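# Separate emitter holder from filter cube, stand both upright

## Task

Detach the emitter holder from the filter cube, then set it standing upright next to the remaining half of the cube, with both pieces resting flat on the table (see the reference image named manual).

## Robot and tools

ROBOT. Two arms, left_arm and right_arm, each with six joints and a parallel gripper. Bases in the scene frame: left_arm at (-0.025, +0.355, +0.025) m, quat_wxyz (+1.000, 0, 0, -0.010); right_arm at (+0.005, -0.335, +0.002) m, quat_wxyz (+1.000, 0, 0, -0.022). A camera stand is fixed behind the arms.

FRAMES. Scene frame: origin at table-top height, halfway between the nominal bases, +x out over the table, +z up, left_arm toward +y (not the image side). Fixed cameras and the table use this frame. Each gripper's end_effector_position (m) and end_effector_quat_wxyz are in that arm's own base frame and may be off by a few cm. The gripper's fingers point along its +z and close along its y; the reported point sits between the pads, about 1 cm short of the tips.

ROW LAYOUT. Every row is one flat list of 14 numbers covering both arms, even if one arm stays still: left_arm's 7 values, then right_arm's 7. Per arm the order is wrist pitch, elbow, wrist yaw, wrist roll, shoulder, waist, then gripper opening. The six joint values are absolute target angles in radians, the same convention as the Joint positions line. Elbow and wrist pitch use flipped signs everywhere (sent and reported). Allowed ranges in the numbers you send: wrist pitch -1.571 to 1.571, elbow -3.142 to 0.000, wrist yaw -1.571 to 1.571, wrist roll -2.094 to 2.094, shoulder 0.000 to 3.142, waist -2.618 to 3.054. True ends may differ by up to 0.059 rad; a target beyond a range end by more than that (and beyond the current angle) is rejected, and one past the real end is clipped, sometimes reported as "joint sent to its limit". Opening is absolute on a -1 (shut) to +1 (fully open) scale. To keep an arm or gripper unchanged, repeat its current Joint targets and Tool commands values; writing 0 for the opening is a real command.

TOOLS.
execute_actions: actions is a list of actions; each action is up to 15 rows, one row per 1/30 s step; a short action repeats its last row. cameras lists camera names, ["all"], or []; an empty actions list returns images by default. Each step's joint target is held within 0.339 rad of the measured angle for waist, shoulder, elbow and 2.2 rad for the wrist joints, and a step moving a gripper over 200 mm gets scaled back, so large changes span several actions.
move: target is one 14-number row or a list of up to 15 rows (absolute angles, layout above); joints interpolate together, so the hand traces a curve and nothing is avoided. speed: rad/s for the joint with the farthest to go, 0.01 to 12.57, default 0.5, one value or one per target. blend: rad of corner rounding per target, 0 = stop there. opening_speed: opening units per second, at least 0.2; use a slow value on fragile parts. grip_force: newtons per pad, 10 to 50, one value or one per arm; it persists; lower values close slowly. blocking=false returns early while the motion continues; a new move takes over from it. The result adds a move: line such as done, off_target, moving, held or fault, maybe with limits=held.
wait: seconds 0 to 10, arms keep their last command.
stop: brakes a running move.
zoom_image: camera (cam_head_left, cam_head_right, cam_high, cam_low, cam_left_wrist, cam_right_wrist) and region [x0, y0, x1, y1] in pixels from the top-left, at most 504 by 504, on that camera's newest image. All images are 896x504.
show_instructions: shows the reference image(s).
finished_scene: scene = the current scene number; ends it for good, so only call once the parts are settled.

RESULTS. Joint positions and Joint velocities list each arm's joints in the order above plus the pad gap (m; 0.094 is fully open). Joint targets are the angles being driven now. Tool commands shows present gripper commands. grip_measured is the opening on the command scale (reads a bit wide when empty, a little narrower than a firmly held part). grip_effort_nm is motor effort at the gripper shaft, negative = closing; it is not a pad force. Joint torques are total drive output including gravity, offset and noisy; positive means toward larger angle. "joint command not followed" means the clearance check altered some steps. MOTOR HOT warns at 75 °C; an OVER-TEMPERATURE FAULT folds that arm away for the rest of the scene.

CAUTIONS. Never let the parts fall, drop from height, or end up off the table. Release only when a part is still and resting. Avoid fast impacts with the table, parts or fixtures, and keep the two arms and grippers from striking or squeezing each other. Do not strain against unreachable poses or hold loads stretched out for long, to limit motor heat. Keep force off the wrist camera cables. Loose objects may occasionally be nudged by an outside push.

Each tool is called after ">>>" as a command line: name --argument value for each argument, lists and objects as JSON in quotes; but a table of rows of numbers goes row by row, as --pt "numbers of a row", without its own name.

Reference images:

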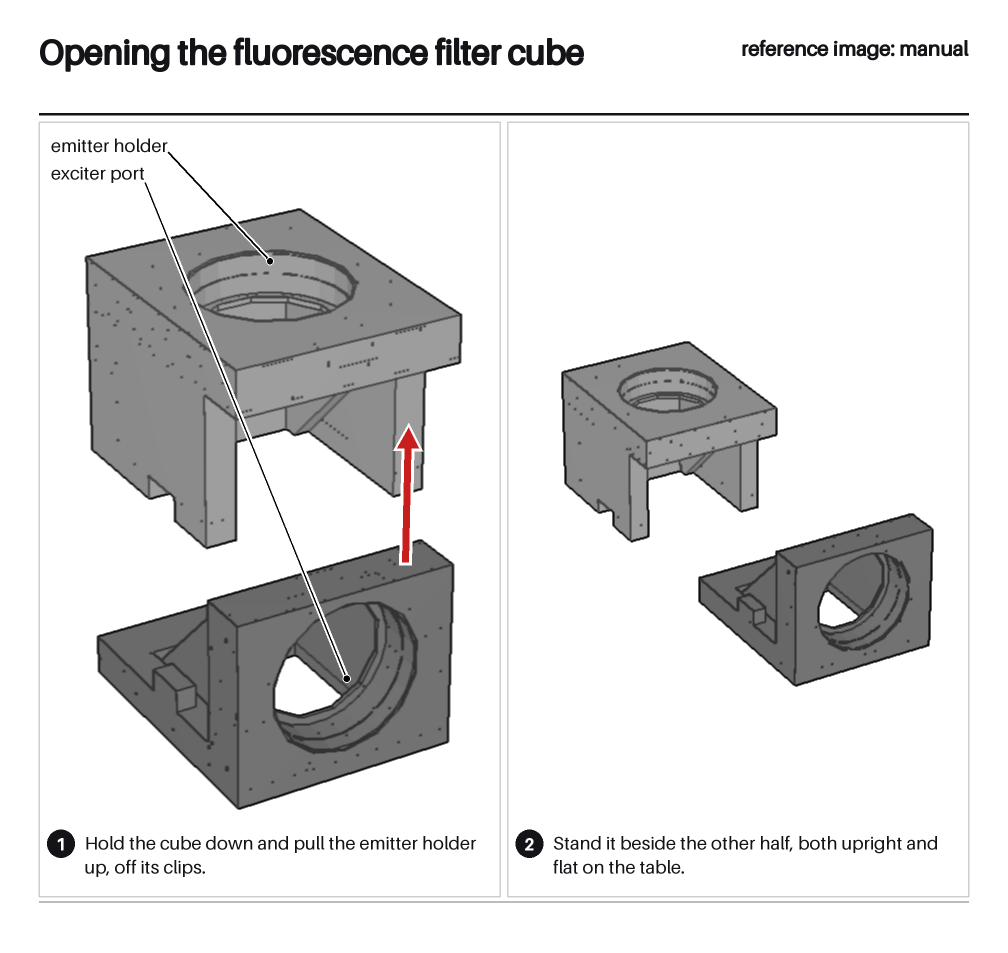

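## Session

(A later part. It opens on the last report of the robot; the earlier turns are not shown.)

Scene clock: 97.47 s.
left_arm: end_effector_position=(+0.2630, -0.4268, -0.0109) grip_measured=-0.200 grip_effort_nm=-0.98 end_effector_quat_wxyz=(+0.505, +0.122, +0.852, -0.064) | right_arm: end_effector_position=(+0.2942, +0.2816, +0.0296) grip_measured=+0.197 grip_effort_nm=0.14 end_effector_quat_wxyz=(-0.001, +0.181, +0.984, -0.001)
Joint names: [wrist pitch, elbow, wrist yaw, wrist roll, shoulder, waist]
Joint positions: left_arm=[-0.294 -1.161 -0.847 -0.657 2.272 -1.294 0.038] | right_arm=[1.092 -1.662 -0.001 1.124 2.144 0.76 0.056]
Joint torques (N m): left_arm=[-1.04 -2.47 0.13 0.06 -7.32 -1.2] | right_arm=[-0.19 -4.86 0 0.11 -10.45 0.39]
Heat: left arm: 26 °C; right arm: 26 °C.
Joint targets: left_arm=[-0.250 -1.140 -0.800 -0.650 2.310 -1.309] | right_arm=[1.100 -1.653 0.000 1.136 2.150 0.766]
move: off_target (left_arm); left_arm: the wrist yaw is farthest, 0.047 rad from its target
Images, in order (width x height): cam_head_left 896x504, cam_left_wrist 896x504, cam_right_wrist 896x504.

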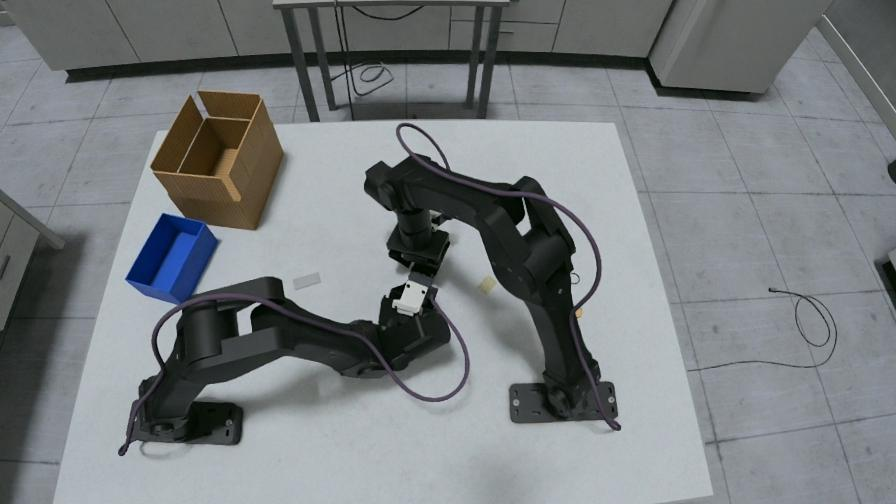

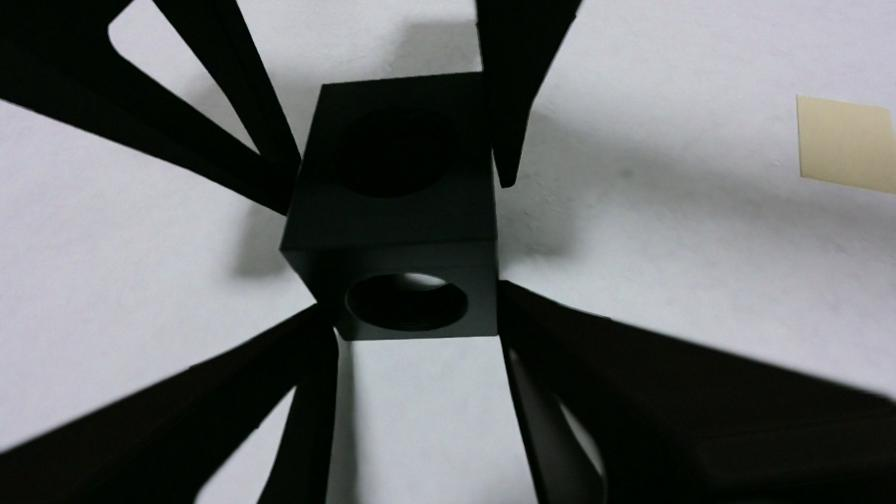

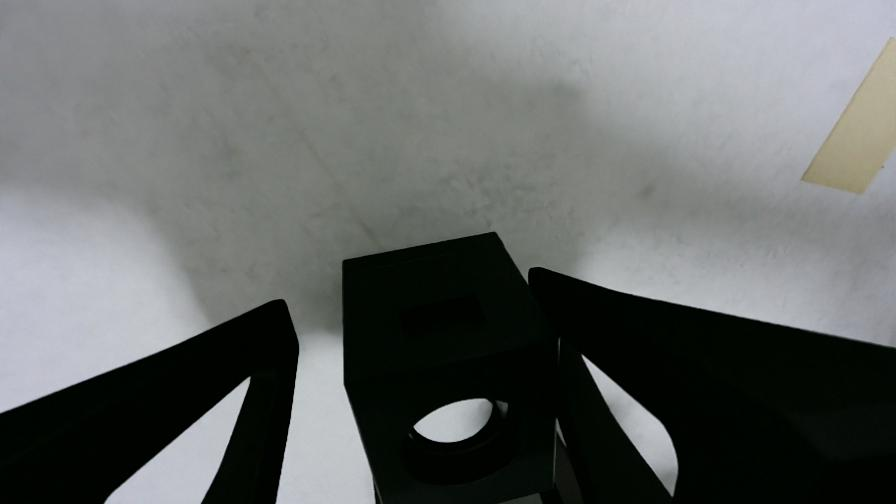

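>>> move --pt "-0.25 -1.14 -0.80 -0.65 2.31 -1.309 -0.25 1.104 -1.632 0 1.157 2.125 0.7866 0.2" --pt "-0.25 -1.14 -0.80 -0.65 2.31 -1.309 -0.25 1.104 -1.632 0 1.157 2.125 0.7866 -0.3" --speed 0.12 --opening_speed 0.6 --cameras '["cam_right_wrist","cam_left_wrist","cam_head_left"]'

>>> zoom_image --camera "cam_head_left" --region '[360, 230, 480, 320]'

Scene clock: 102.80 s.
left_arm: end_effector_position=(+0.2630, -0.4268, -0.0109) grip_measured=-0.200 grip_effort_nm=-0.98 end_effector_quat_wxyz=(+0.505, +0.121, +0.852, -0.064) | right_arm: end_effector_position=(+0.2811, +0.2804, +0.0244) grip_measured=-0.105 grip_effort_nm=-1.01 end_effector_quat_wxyz=(-0.012, +0.179, +0.984, -0.014)
Joint names: [wrist pitch, elbow, wrist yaw, wrist roll, shoulder, waist]
Joint positions: left_arm=[-0.294 -1.161 -0.847 -0.658 2.272 -1.294 0.038] | right_arm=[1.105 -1.64 -0.004 1.139 2.144 0.78 0.042]
Joint torques (N m): left_arm=[-1.03 -2.43 0.13 0.06 -7.36 -1.18] | right_arm=[-0.2 -4.86 0.03 0.16 -12.37 0.55]
Heat: left arm: 25 °C; right arm: 26 °C.
Joint targets: left_arm=[-0.250 -1.140 -0.800 -0.650 2.310 -1.309] | right_arm=[1.104 -1.632 0.000 1.157 2.125 0.786]
move: off_target (left_arm); left_arm: the wrist yaw is farthest, 0.047 rad from its target
Images, in order (width x height): cam_head_left 896x504, cam_left_wrist 896x504, cam_right_wrist 896x504.

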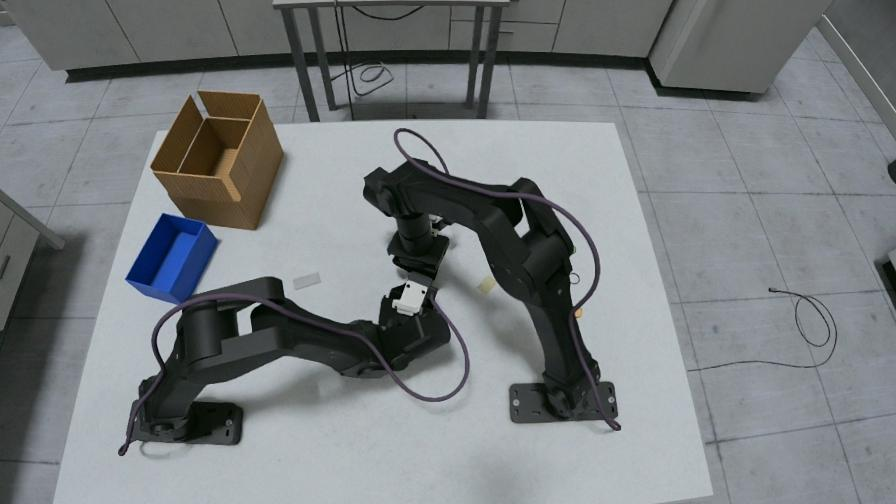

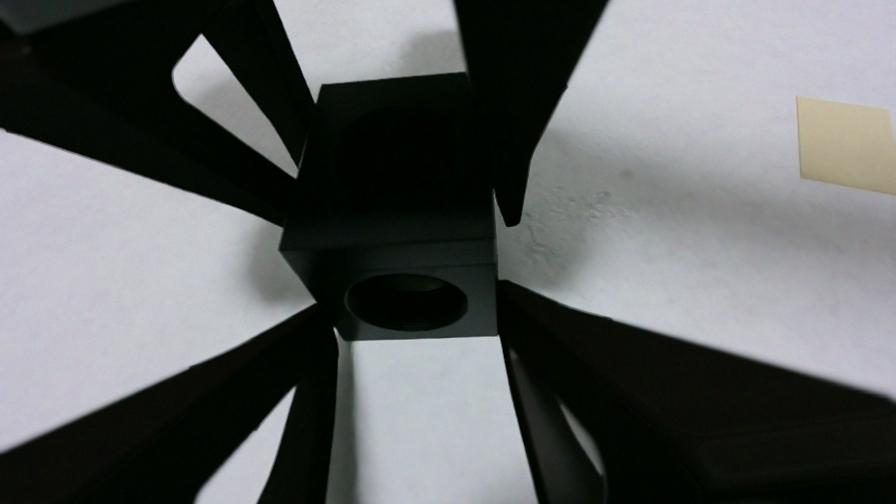

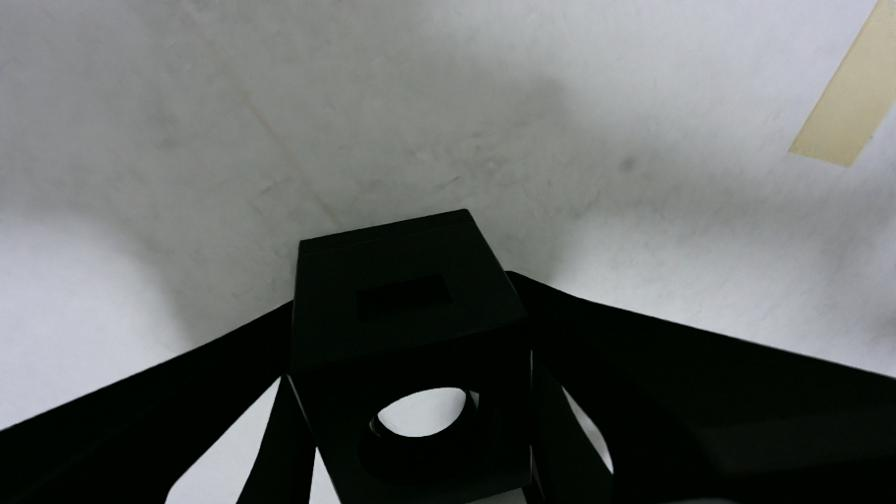

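Scaled by 4.200 from the camera's 896x504 image, which has a finer 1280x720 frame.

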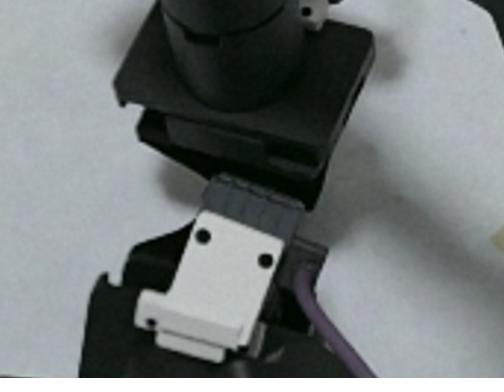

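>>> move --pt "-0.10 -1.14 -0.61 -0.65 2.35 -1.309 -0.25 1.14 -1.70 0 1.157 2.11 0.7866 -0.3" --pt "0.0 -1.12 -0.52 -0.65 2.38 -1.309 -0.25 1.23 -1.83 0 1.157 2.085 0.7866 -0.3" --speed 0.12 --blend '[0.01,0]' --cameras '["cam_right_wrist","cam_left_wrist"]'

Scene clock: 106.23 s.
left_arm: end_effector_position=(+0.2683, -0.4276, -0.0068) grip_measured=-0.200 grip_effort_nm=-0.98 end_effector_quat_wxyz=(+0.499, +0.109, +0.857, -0.071) | right_arm: end_effector_position=(+0.2886, +0.2798, +0.0424) grip_measured=-0.113 grip_effort_nm=-1.02 end_effector_quat_wxyz=(+0.000, +0.183, +0.983, -0.024)
Joint names: [wrist pitch, elbow, wrist yaw, wrist roll, shoulder, waist]
Joint positions: left_arm=[-0.268 -1.175 -0.83 -0.682 2.261 -1.279 0.038] | right_arm=[1.183 -1.722 0.028 1.149 2.149 0.78 0.042]
Joint torques (N m): left_arm=[1.29 0.08 2.89 0.36 -1.89 -2.37] | right_arm=[0.28 -16.59 -0.31 0.07 -16.46 0.53]
Heat: left arm: 25 °C; right arm: 26 °C.
Joint targets: left_arm=[0.000 -1.120 -0.520 -0.650 2.380 -1.309] | right_arm=[1.230 -1.830 0.000 1.157 2.085 0.786]
move: off_target (left_arm, right_arm); left_arm: the wrist yaw is farthest, 0.310 rad from its target; right_arm: the elbow is farthest, 0.108 rad from its target
Images, in order (width x height): cam_left_wrist 896x504, cam_right_wrist 896x504.

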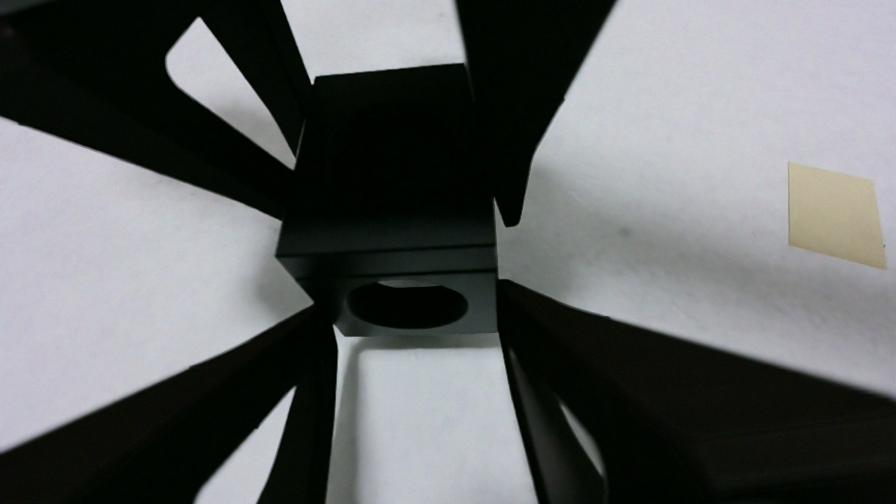

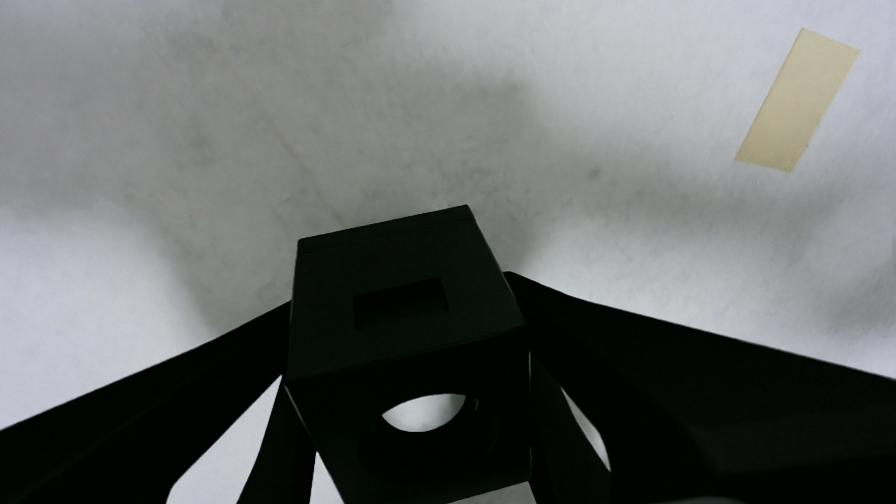

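>>> move --pt "0.25 -1.12 -0.25 -0.65 2.42 -1.309 -0.3 1.23 -1.83 0 1.157 2.085 0.7866 -0.33" --speed 0.2 --cameras '["cam_right_wrist","cam_left_wrist"]'

Scene clock: 108.47 s.
left_arm: end_effector_position=(+0.2636, -0.4262, -0.0194) grip_measured=-0.200 grip_effort_nm=-0.98 end_effector_quat_wxyz=(+0.445, +0.129, +0.883, -0.069) | right_arm: end_effector_position=(+0.2870, +0.2776, +0.0348) grip_measured=-0.113 grip_effort_nm=-1.02 end_effector_quat_wxyz=(-0.006, +0.190, +0.981, -0.035)
Joint names: [wrist pitch, elbow, wrist yaw, wrist roll, shoulder, waist]
Joint positions: left_arm=[-0.134 -1.202 -0.718 -0.712 2.246 -1.258 0.038] | right_arm=[1.188 -1.722 0.03 1.163 2.169 0.78 0.042]
Joint torques (N m): left_arm=[2.08 1.13 3.97 0.6 0.75 -3.6] | right_arm=[0.29 -16.5 -0.33 -0.08 -18.39 0.54]
Heat: left arm: 26 °C; right arm: 27 °C.
Joint targets: left_arm=[0.206 -1.130 -0.304 -0.657 2.400 -1.303] | right_arm=[1.230 -1.830 0.000 1.157 2.085 0.786]
move: off_target (left_arm, right_arm); left_arm: the wrist yaw is farthest, 0.468 rad from its target; right_arm: the elbow is farthest, 0.108 rad from its target
Images, in order (width x height): cam_left_wrist 896x504, cam_right_wrist 896x504.

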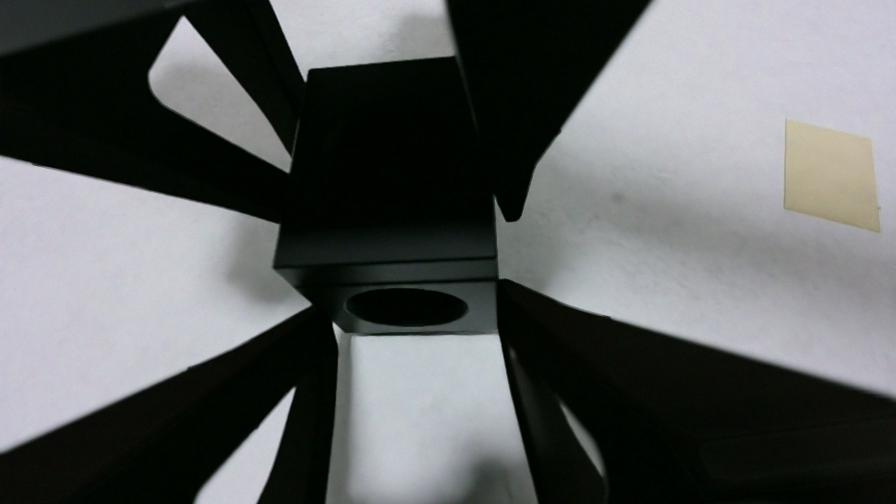

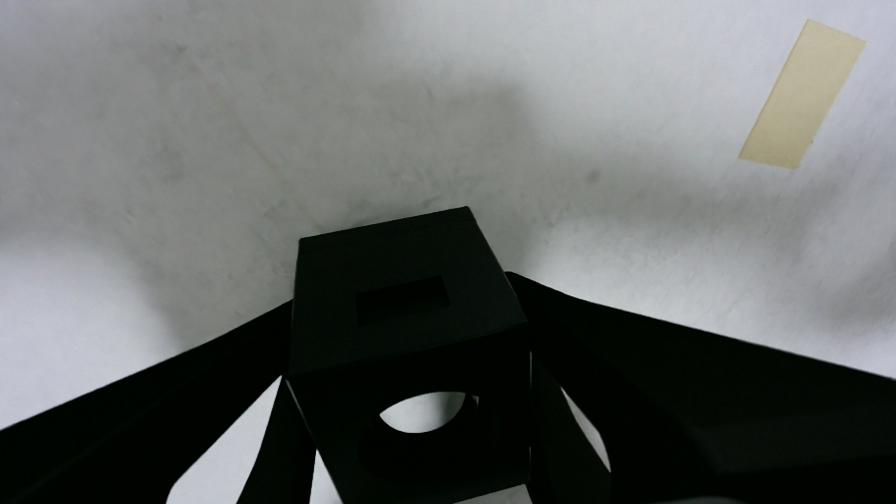

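>>> move --pt "0.2 -1.13 -0.30 -0.65 2.40 -1.303 -0.3 1.27 -1.90 0 1.157 2.05 0.7866 -0.33" --speed 0.1 --cameras '["cam_right_wrist","cam_left_wrist","cam_low"]'

>>> zoom_image --camera "cam_low" --region '[420, 230, 500, 290]'

Scene clock: 109.83 s.
left_arm: end_effector_position=(+0.2680, -0.4264, -0.0103) grip_measured=-0.200 grip_effort_nm=-0.97 end_effector_quat_wxyz=(+0.454, +0.120, +0.880, -0.071) | right_arm: end_effector_position=(+0.2909, +0.2784, +0.0458) grip_measured=-0.113 grip_effort_nm=-1.02 end_effector_quat_wxyz=(+0.001, +0.190, +0.981, -0.036)
Joint names: [wrist pitch, elbow, wrist yaw, wrist roll, shoulder, waist]
Joint positions: left_arm=[-0.133 -1.207 -0.735 -0.712 2.232 -1.254 0.038] | right_arm=[1.227 -1.766 0.042 1.163 2.169 0.78 0.042]
Joint torques (N m): left_arm=[1.86 1.22 4 0.67 1.14 -3.71] | right_arm=[0.29 -19.19 -0.47 -0.09 -21.42 0.53]
Heat: left arm: 26 °C; right arm: 28 °C.
Joint targets: left_arm=[0.186 -1.133 -0.319 -0.653 2.393 -1.301] | right_arm=[1.270 -1.900 0.000 1.157 2.050 0.786]
move: off_target (left_arm, right_arm); left_arm: the wrist yaw is farthest, 0.435 rad from its target; right_arm: the elbow is farthest, 0.134 rad from its target
Images, in order (width x height): cam_low 896x504, cam_left_wrist 896x504, cam_right_wrist 896x504.

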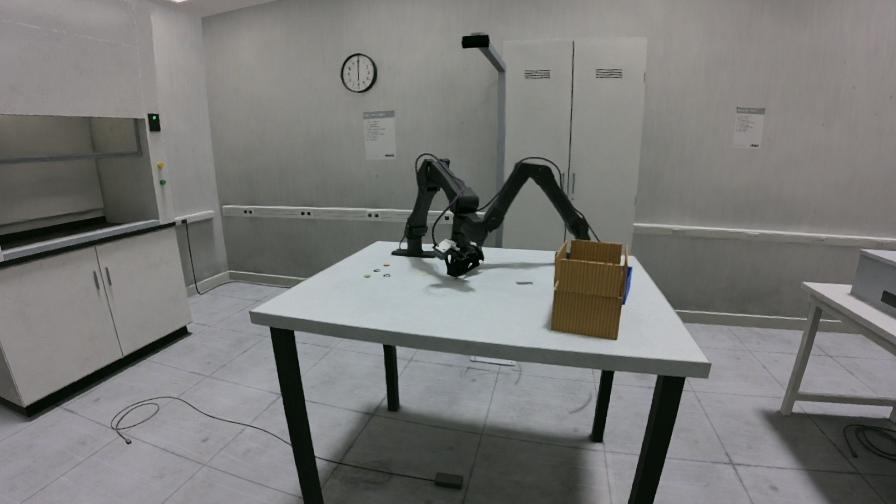

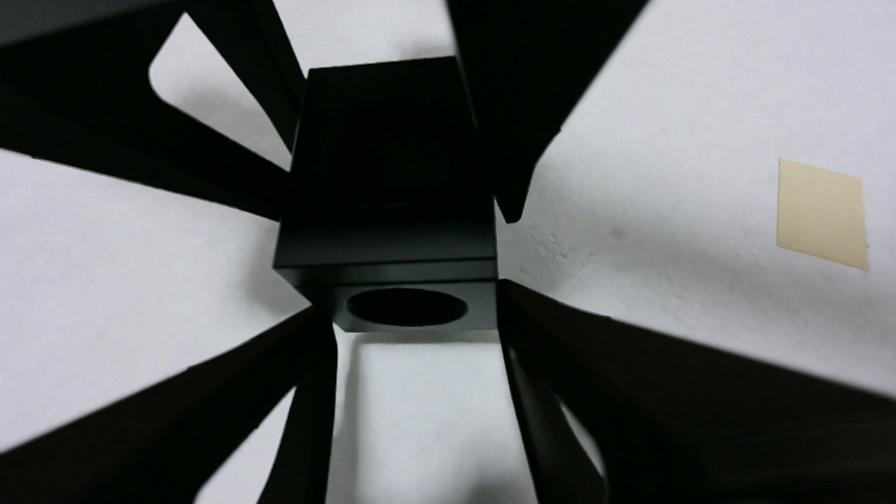

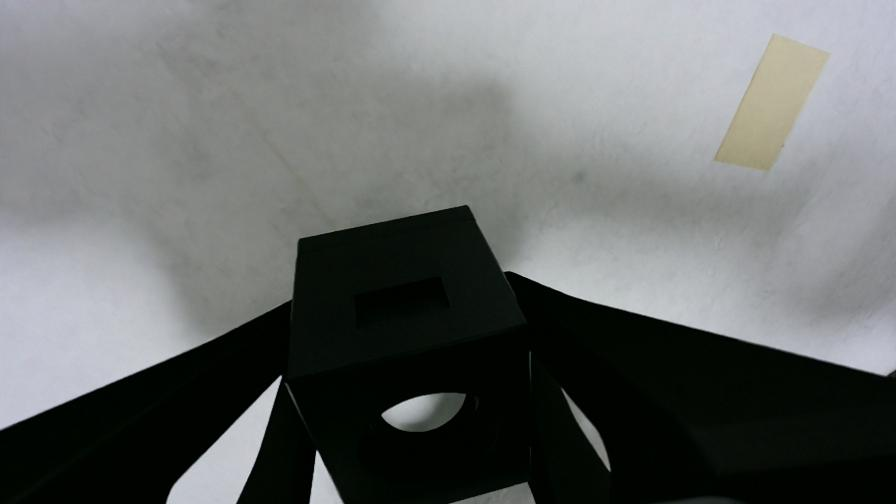

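Scaled by 6.300 from the camera's 896x504 image, which has a finer 1280x720 frame.

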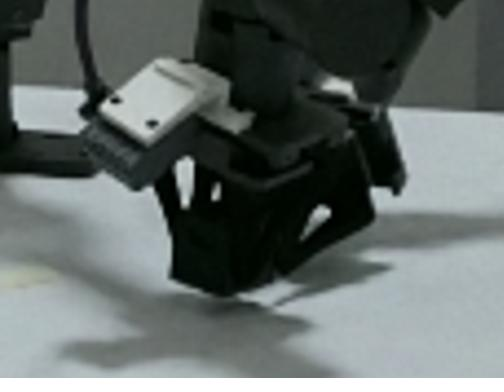

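>>> move --pt "-0.2 -1.14 -0.75 -0.65 2.31 -1.309 -0.3 1.104 -1.632 0 1.157 2.13 0.7866 -0.3" --pt "-0.2 -1.14 -0.75 -0.65 2.31 -1.309 -0.3 1.104 -1.632 0 1.157 2.13 0.7866 0.05" --speed 0.15 --opening_speed 1 --cameras '["cam_right_wrist","cam_left_wrist"]'

Scene clock: 114.33 s.
left_arm: end_effector_position=(+0.2624, -0.4270, -0.0110) grip_measured=-0.200 grip_effort_nm=-0.98 end_effector_quat_wxyz=(+0.491, +0.129, +0.859, -0.065) | right_arm: end_effector_position=(+0.2827, +0.2815, +0.0233) grip_measured=+0.047 grip_effort_nm=0.14 end_effector_quat_wxyz=(-0.010, +0.184, +0.983, -0.013)
Joint names: [wrist pitch, elbow, wrist yaw, wrist roll, shoulder, waist]
Joint positions: left_arm=[-0.258 -1.164 -0.814 -0.658 2.257 -1.287 0.038] | right_arm=[1.099 -1.643 -0.002 1.15 2.148 0.78 0.049]
Joint velocities: left_arm=[within noise] | right_arm=[0.022 -0.007 0.007 0.007 -0.002 -0.051 0]
Joint torques (N m): left_arm=[-0.89 -2.25 0.33 0.09 -6.3 -1.76] | right_arm=[-0.15 -4.7 0 0.07 -12.38 0.53]
Heat: left arm: 27 °C; right arm: 29 °C.
Joint targets: left_arm=[-0.200 -1.140 -0.750 -0.650 2.310 -1.309] | right_arm=[1.104 -1.632 0.000 1.157 2.130 0.786]
move: off_target (left_arm); left_arm: the wrist yaw is farthest, 0.064 rad from its target
Images, in order (width x height): cam_left_wrist 896x504, cam_right_wrist 896x504.

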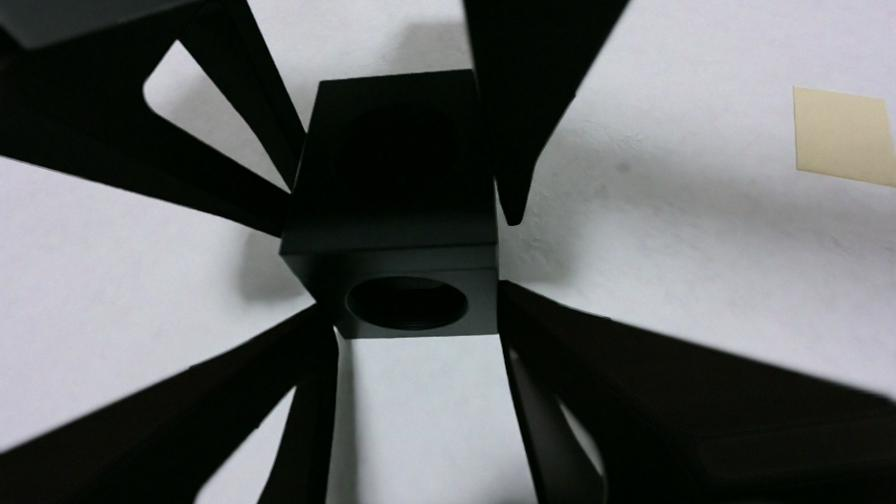

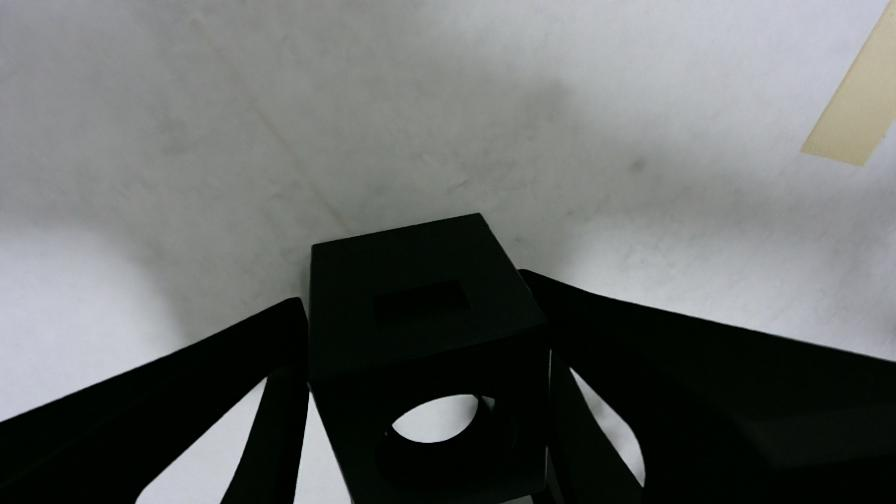

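>>> move --pt "-0.2 -1.14 -0.75 -0.65 2.31 -1.309 -0.3 1.155 -1.677 0 1.16 2.118 0.7866 0.2" --pt "-0.2 -1.14 -0.75 -0.65 2.31 -1.309 -0.3 1.155 -1.677 0 1.16 2.118 0.7866 -0.3" --speed 0.2 --opening_speed 0.7 --cameras '["cam_right_wrist","cam_left_wrist"]'

Scene clock: 116.63 s.
left_arm: end_effector_position=(+0.2624, -0.4269, -0.0110) grip_measured=-0.200 grip_effort_nm=-0.98 end_effector_quat_wxyz=(+0.491, +0.129, +0.859, -0.064) | right_arm: end_effector_position=(+0.2800, +0.2791, +0.0263) grip_measured=-0.104 grip_effort_nm=-1.01 end_effector_quat_wxyz=(-0.016, +0.183, +0.983, -0.020)
Joint names: [wrist pitch, elbow, wrist yaw, wrist roll, shoulder, waist]
Joint positions: left_arm=[-0.258 -1.164 -0.815 -0.658 2.257 -1.287 0.038] | right_arm=[1.128 -1.654 -0.003 1.149 2.148 0.78 0.042]
Joint torques (N m): left_arm=[-0.89 -2.22 0.32 0.07 -6.31 -1.74] | right_arm=[0.09 -7.87 0.03 0.1 -13.42 0.54]
Heat: left arm: 26 °C; right arm: 29 °C.
Joint targets: left_arm=[-0.200 -1.140 -0.750 -0.650 2.310 -1.309] | right_arm=[1.155 -1.677 0.000 1.160 2.118 0.786]
move: off_target (left_arm); left_arm: the wrist yaw is farthest, 0.065 rad from its target
Images, in order (width x height): cam_left_wrist 896x504, cam_right_wrist 896x504.

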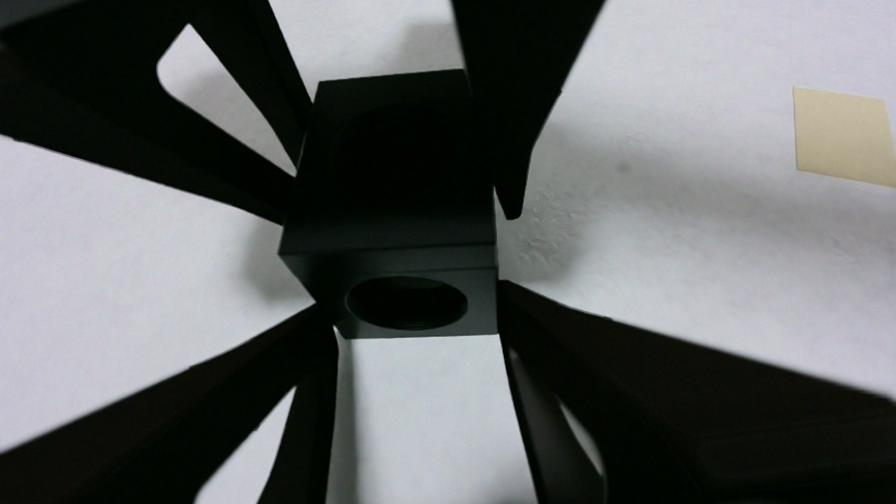

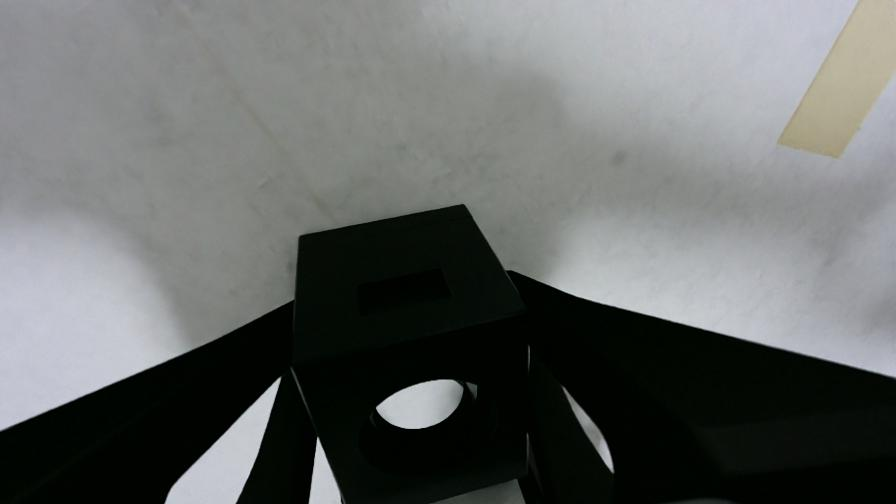

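>>> move --pt "-0.2 -1.14 -0.75 -0.65 2.31 -1.309 -0.3 1.155 -1.677 0 1.16 2.118 0.7866 0.25" --pt "-0.2 -1.14 -0.75 -0.65 2.31 -1.309 -0.3 1.16 -1.692 0 1.16 2.105 0.786 0.25" --speed 0.2 --cameras '["cam_right_wrist"]'

Scene clock: 118.20 s.
left_arm: end_effector_position=(+0.2621, -0.4271, -0.0110) grip_measured=-0.200 grip_effort_nm=-0.98 end_effector_quat_wxyz=(+0.491, +0.130, +0.859, -0.065) | right_arm: end_effector_position=(+0.2832, +0.2823, +0.0297) grip_measured=+0.247 grip_effort_nm=0.15 end_effector_quat_wxyz=(-0.012, +0.183, +0.983, -0.014)
Joint names: [wrist pitch, elbow, wrist yaw, wrist roll, shoulder, waist]
Joint positions: left_arm=[-0.258 -1.164 -0.815 -0.658 2.257 -1.287 0.038] | right_arm=[1.128 -1.669 -0.003 1.149 2.148 0.78 0.059]
Joint torques (N m): left_arm=[-0.9 -2.15 0.33 0.09 -6.34 -1.7] | right_arm=[0.11 -8.02 0.04 0.09 -14.63 0.42]
Heat: left arm: 26 °C; right arm: 29 °C.
Joint targets: left_arm=[-0.200 -1.140 -0.750 -0.650 2.310 -1.309] | right_arm=[1.160 -1.692 0.000 1.160 2.105 0.786]
move: off_target (left_arm, right_arm); left_arm: the wrist yaw is farthest, 0.065 rad from its target; right_arm: the shoulder is farthest, 0.043 rad from its target
Images, in order (width x height): cam_right_wrist 896x504.

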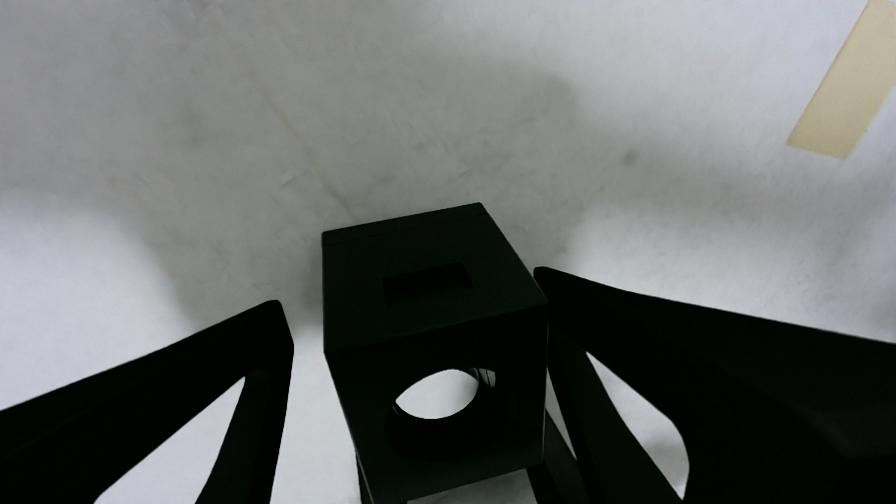

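>>> move --pt "-0.2 -1.14 -0.75 -0.65 2.31 -1.309 -0.3 1.19 -1.715 0 1.16 2.095 0.784 0.25" --pt "-0.2 -1.14 -0.75 -0.65 2.31 -1.309 -0.3 1.19 -1.715 0 1.16 2.095 0.784 -0.3" --speed 0.2 --opening_speed 0.8 --cameras '["cam_right_wrist","cam_left_wrist"]'

Scene clock: 120.43 s.
left_arm: end_effector_position=(+0.2621, -0.4271, -0.0110) grip_measured=-0.200 grip_effort_nm=-0.98 end_effector_quat_wxyz=(+0.491, +0.130, +0.859, -0.065) | right_arm: end_effector_position=(+0.2812, +0.2797, +0.0393) grip_measured=-0.136 grip_effort_nm=-1.02 end_effector_quat_wxyz=(-0.014, +0.183, +0.983, -0.019)
Joint names: [wrist pitch, elbow, wrist yaw, wrist roll, shoulder, waist]
Joint positions: left_arm=[-0.258 -1.164 -0.815 -0.658 2.257 -1.287 0.038] | right_arm=[1.172 -1.692 -0.001 1.149 2.139 0.78 0.041]
Joint torques (N m): left_arm=[-0.89 -2.26 0.32 0.06 -6.37 -1.66] | right_arm=[0 -8.05 0.01 0.09 -14.53 0.24]
Heat: left arm: 26 °C; right arm: 29 °C.
Joint targets: left_arm=[-0.200 -1.140 -0.750 -0.650 2.310 -1.309] | right_arm=[1.190 -1.715 0.000 1.160 2.095 0.784]
move: off_target (left_arm, right_arm); target 2's new numbers were sent with right_arm's shoulder 0.044 rad from that target; left_arm: the wrist yaw is farthest, 0.065 rad from its target; right_arm: the shoulder is farthest, 0.044 rad from its target
Images, in order (width x height): cam_left_wrist 896x504, cam_right_wrist 896x504.

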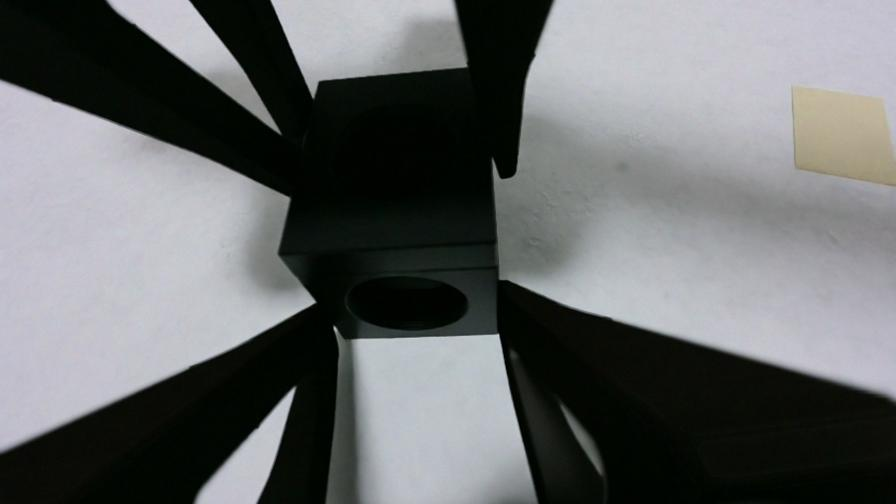

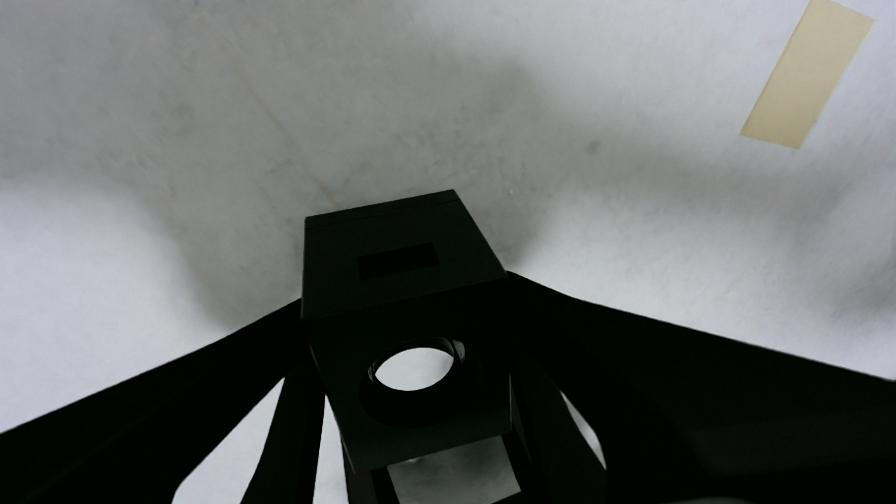

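>>> move --pt "0.0 -1.13 -0.52 -0.65 2.36 -1.309 -0.3 1.20 -1.725 0 1.16 2.09 0.784 -0.3" --pt "0.05 -1.13 -0.45 -0.65 2.37 -1.309 -0.3 1.25 -1.80 0 1.16 2.07 0.784 -0.3" --speed 0.12 --blend '[0.02,0]' --cameras '["cam_right_wrist","cam_left_wrist"]'

Scene clock: 123.70 s.
left_arm: end_effector_position=(+0.2595, -0.4286, -0.0164) grip_measured=-0.200 grip_effort_nm=-0.98 end_effector_quat_wxyz=(+0.472, +0.137, +0.868, -0.064) | right_arm: end_effector_position=(+0.2813, +0.2776, +0.0439) grip_measured=-0.137 grip_effort_nm=-1.02 end_effector_quat_wxyz=(-0.013, +0.189, +0.982, -0.026)
Joint names: [wrist pitch, elbow, wrist yaw, wrist roll, shoulder, waist]
Joint positions: left_arm=[-0.201 -1.183 -0.777 -0.675 2.258 -1.284 0.038] | right_arm=[1.2 -1.71 0.008 1.16 2.139 0.78 0.041]
Joint torques (N m): left_arm=[1.15 -0.12 3.05 0.26 -2.28 -2.02] | right_arm=[0.33 -14.72 -0.08 -0.02 -16.83 0.28]
Heat: left arm: 25 °C; right arm: 29 °C.
Joint targets: left_arm=[0.050 -1.130 -0.450 -0.650 2.370 -1.309] | right_arm=[1.250 -1.800 0.000 1.160 2.070 0.784]
move: off_target (left_arm, right_arm); left_arm: the wrist yaw is farthest, 0.327 rad from its target; right_arm: the elbow is farthest, 0.090 rad from its target
Images, in order (width x height): cam_left_wrist 896x504, cam_right_wrist 896x504.

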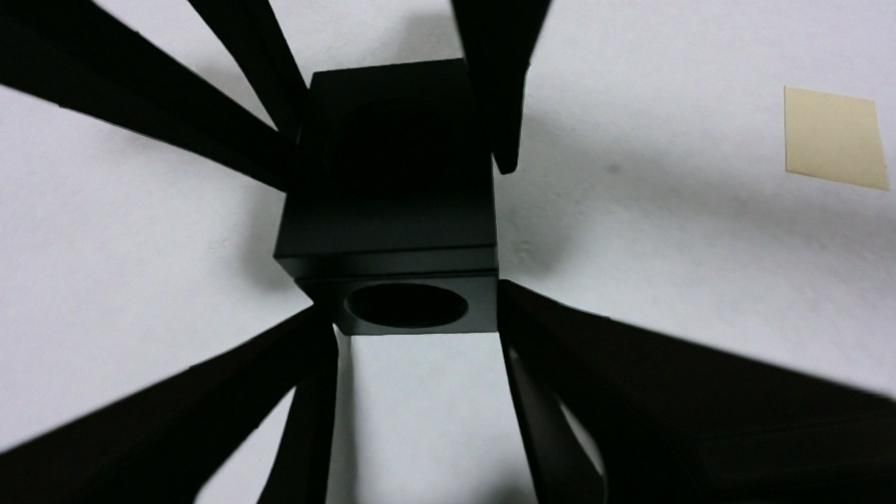

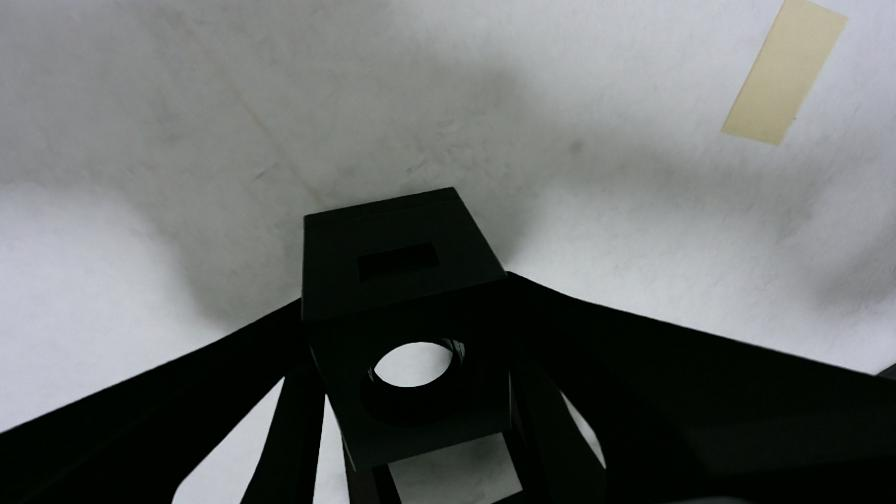

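>>> zoom_image --camera "cam_left_wrist" --region '[260, 220, 520, 350]'

>>> zoom_image --camera "cam_right_wrist" --region '[280, 170, 530, 320]'

Scaled by 1.938 from the camera's 896x504 image, which has a finer 1280x720 frame.

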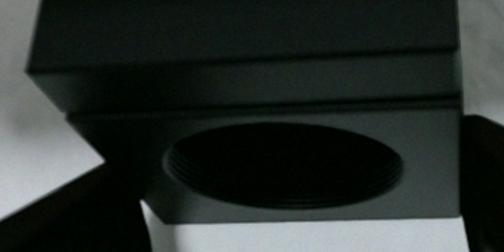

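Scaled by 2.016 from the camera's 896x504 image, which has a finer 1280x720 frame.

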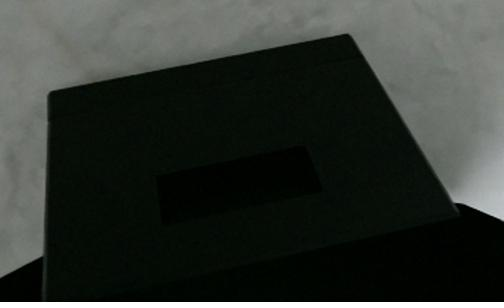

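>>> move --pt "0.2 -1.13 -0.30 -0.65 2.42 -1.309 -0.3 1.28 -1.85 0 1.16 2.04 0.784 -0.33" --speed 0.12 --cameras '["cam_right_wrist","cam_left_wrist"]'

>>> zoom_image --camera "cam_left_wrist" --region '[260, 220, 520, 350]'

Scene clock: 125.87 s.
left_arm: end_effector_position=(+0.2575, -0.4252, -0.0239) grip_measured=-0.200 grip_effort_nm=-0.97 end_effector_quat_wxyz=(+0.445, +0.152, +0.881, -0.053) | right_arm: end_effector_position=(+0.2824, +0.2771, +0.0524) grip_measured=-0.137 grip_effort_nm=-1.02 end_effector_quat_wxyz=(-0.012, +0.188, +0.982, -0.029)
Joint names: [wrist pitch, elbow, wrist yaw, wrist roll, shoulder, waist]
Joint positions: left_arm=[-0.117 -1.203 -0.73 -0.681 2.253 -1.273 0.038] | right_arm=[1.238 -1.744 0.014 1.158 2.139 0.78 0.041]
Joint torques (N m): left_arm=[1.8 1.36 4.1 0.32 1.52 -2.85] | right_arm=[0.27 -16.32 -0.16 0.02 -19.41 0.31]
Heat: left arm: 27 °C; right arm: 29 °C.
Joint targets: left_arm=[0.198 -1.131 -0.303 -0.650 2.419 -1.309] | right_arm=[1.280 -1.850 0.000 1.160 2.040 0.784]
move: off_target (left_arm, right_arm); left_arm: the wrist yaw is farthest, 0.430 rad from its target; right_arm: the elbow is farthest, 0.106 rad from its target
Images, in order (width x height): cam_left_wrist 896x504, cam_right_wrist 896x504.

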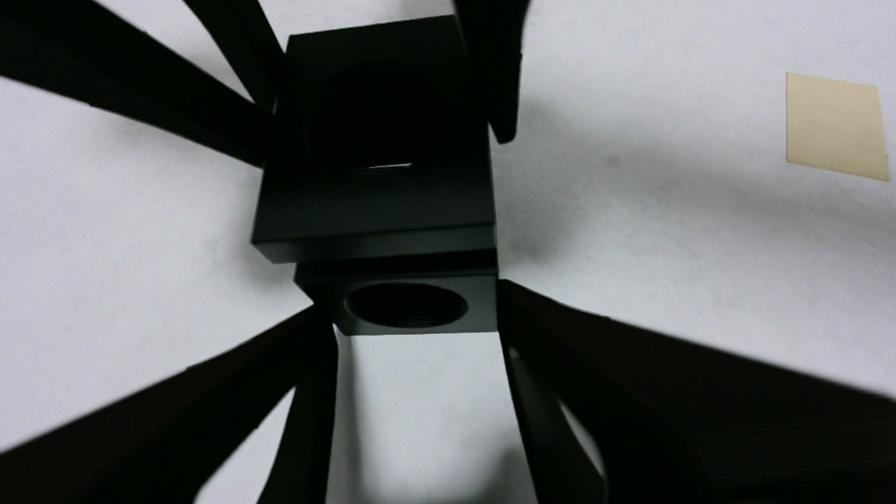

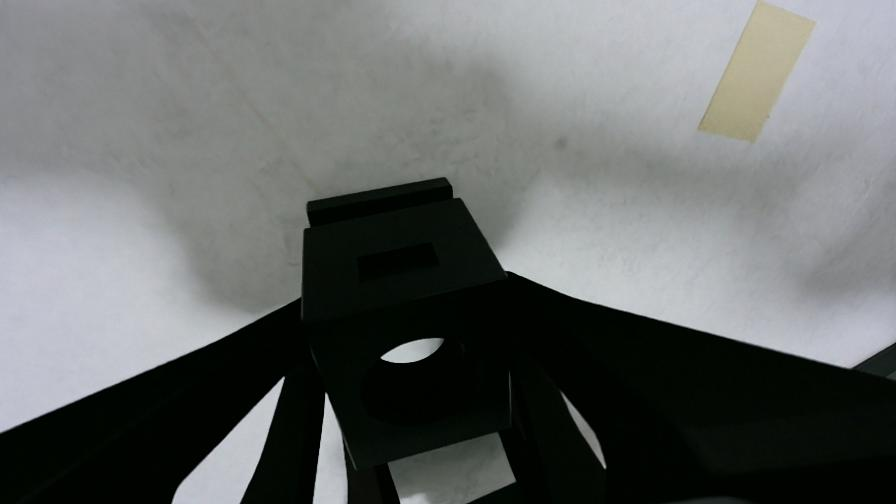

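Scaled by 1.938 from the camera's 896x504 image, which has a finer 1280x720 frame.

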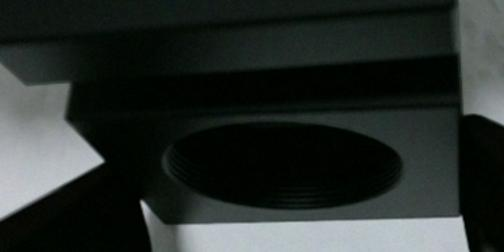

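>>> move --pt "-0.1 -1.14 -0.65 -0.65 2.31 -1.309 -0.3 1.30 -1.78 0 1.16 2.10 0.784 -0.33" --pt "-0.28 -1.14 -0.82 -0.65 2.29 -1.309 -0.25 1.37 -1.875 0 1.16 2.095 0.784 -0.33" --speed 0.2 --blend '[0.05,0]' --cameras '["cam_right_wrist","cam_left_wrist"]'

Scene clock: 130.30 s.
left_arm: end_effector_position=(+0.2574, -0.4303, -0.0094) grip_measured=-0.200 grip_effort_nm=-0.98 end_effector_quat_wxyz=(+0.496, +0.133, +0.855, -0.071) | right_arm: end_effector_position=(+0.2846, +0.2832, +0.0786) grip_measured=-0.137 grip_effort_nm=-1.02 end_effector_quat_wxyz=(-0.014, +0.188, +0.982, -0.020)
Joint names: [wrist pitch, elbow, wrist yaw, wrist roll, shoulder, waist]
Joint positions: left_arm=[-0.284 -1.154 -0.821 -0.651 2.256 -1.3 0.038] | right_arm=[1.33 -1.849 -0.001 1.158 2.139 0.78 0.041]
Joint torques (N m): left_arm=[-1.46 -2.91 -0.34 -0.02 -7.57 -0.69] | right_arm=[0.19 -8.39 0.01 0.02 -14.71 0.28]
Heat: left arm: 28 °C; right arm: 29 °C.
Joint targets: left_arm=[-0.280 -1.140 -0.820 -0.650 2.290 -1.309] | right_arm=[1.370 -1.875 0.000 1.160 2.095 0.784]
move: off_target (right_arm); right_arm: the shoulder is farthest, 0.044 rad from its target
Images, in order (width x height): cam_left_wrist 896x504, cam_right_wrist 896x504.

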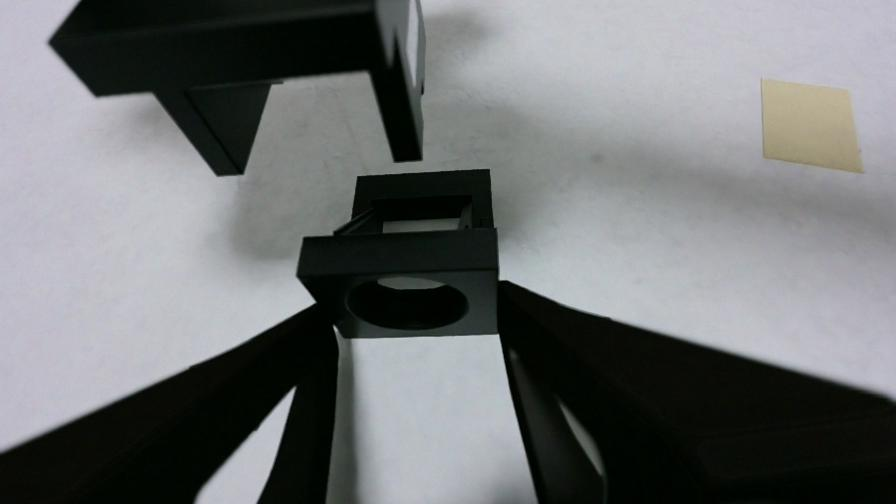

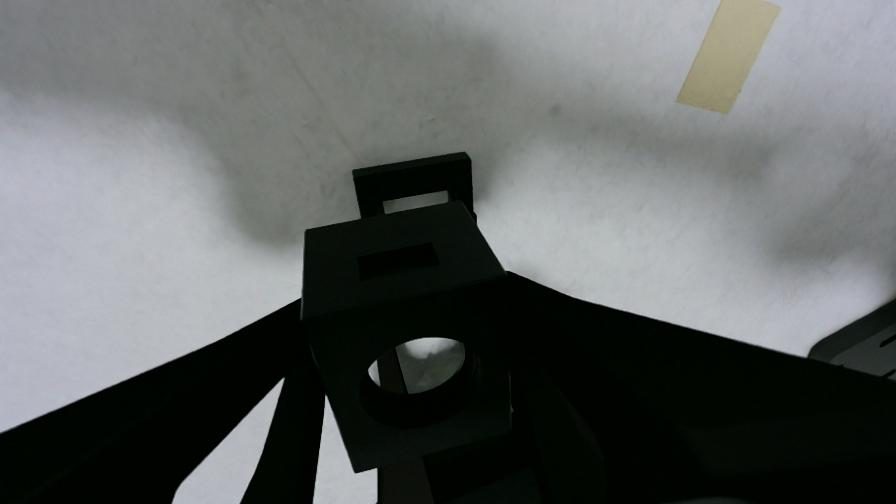

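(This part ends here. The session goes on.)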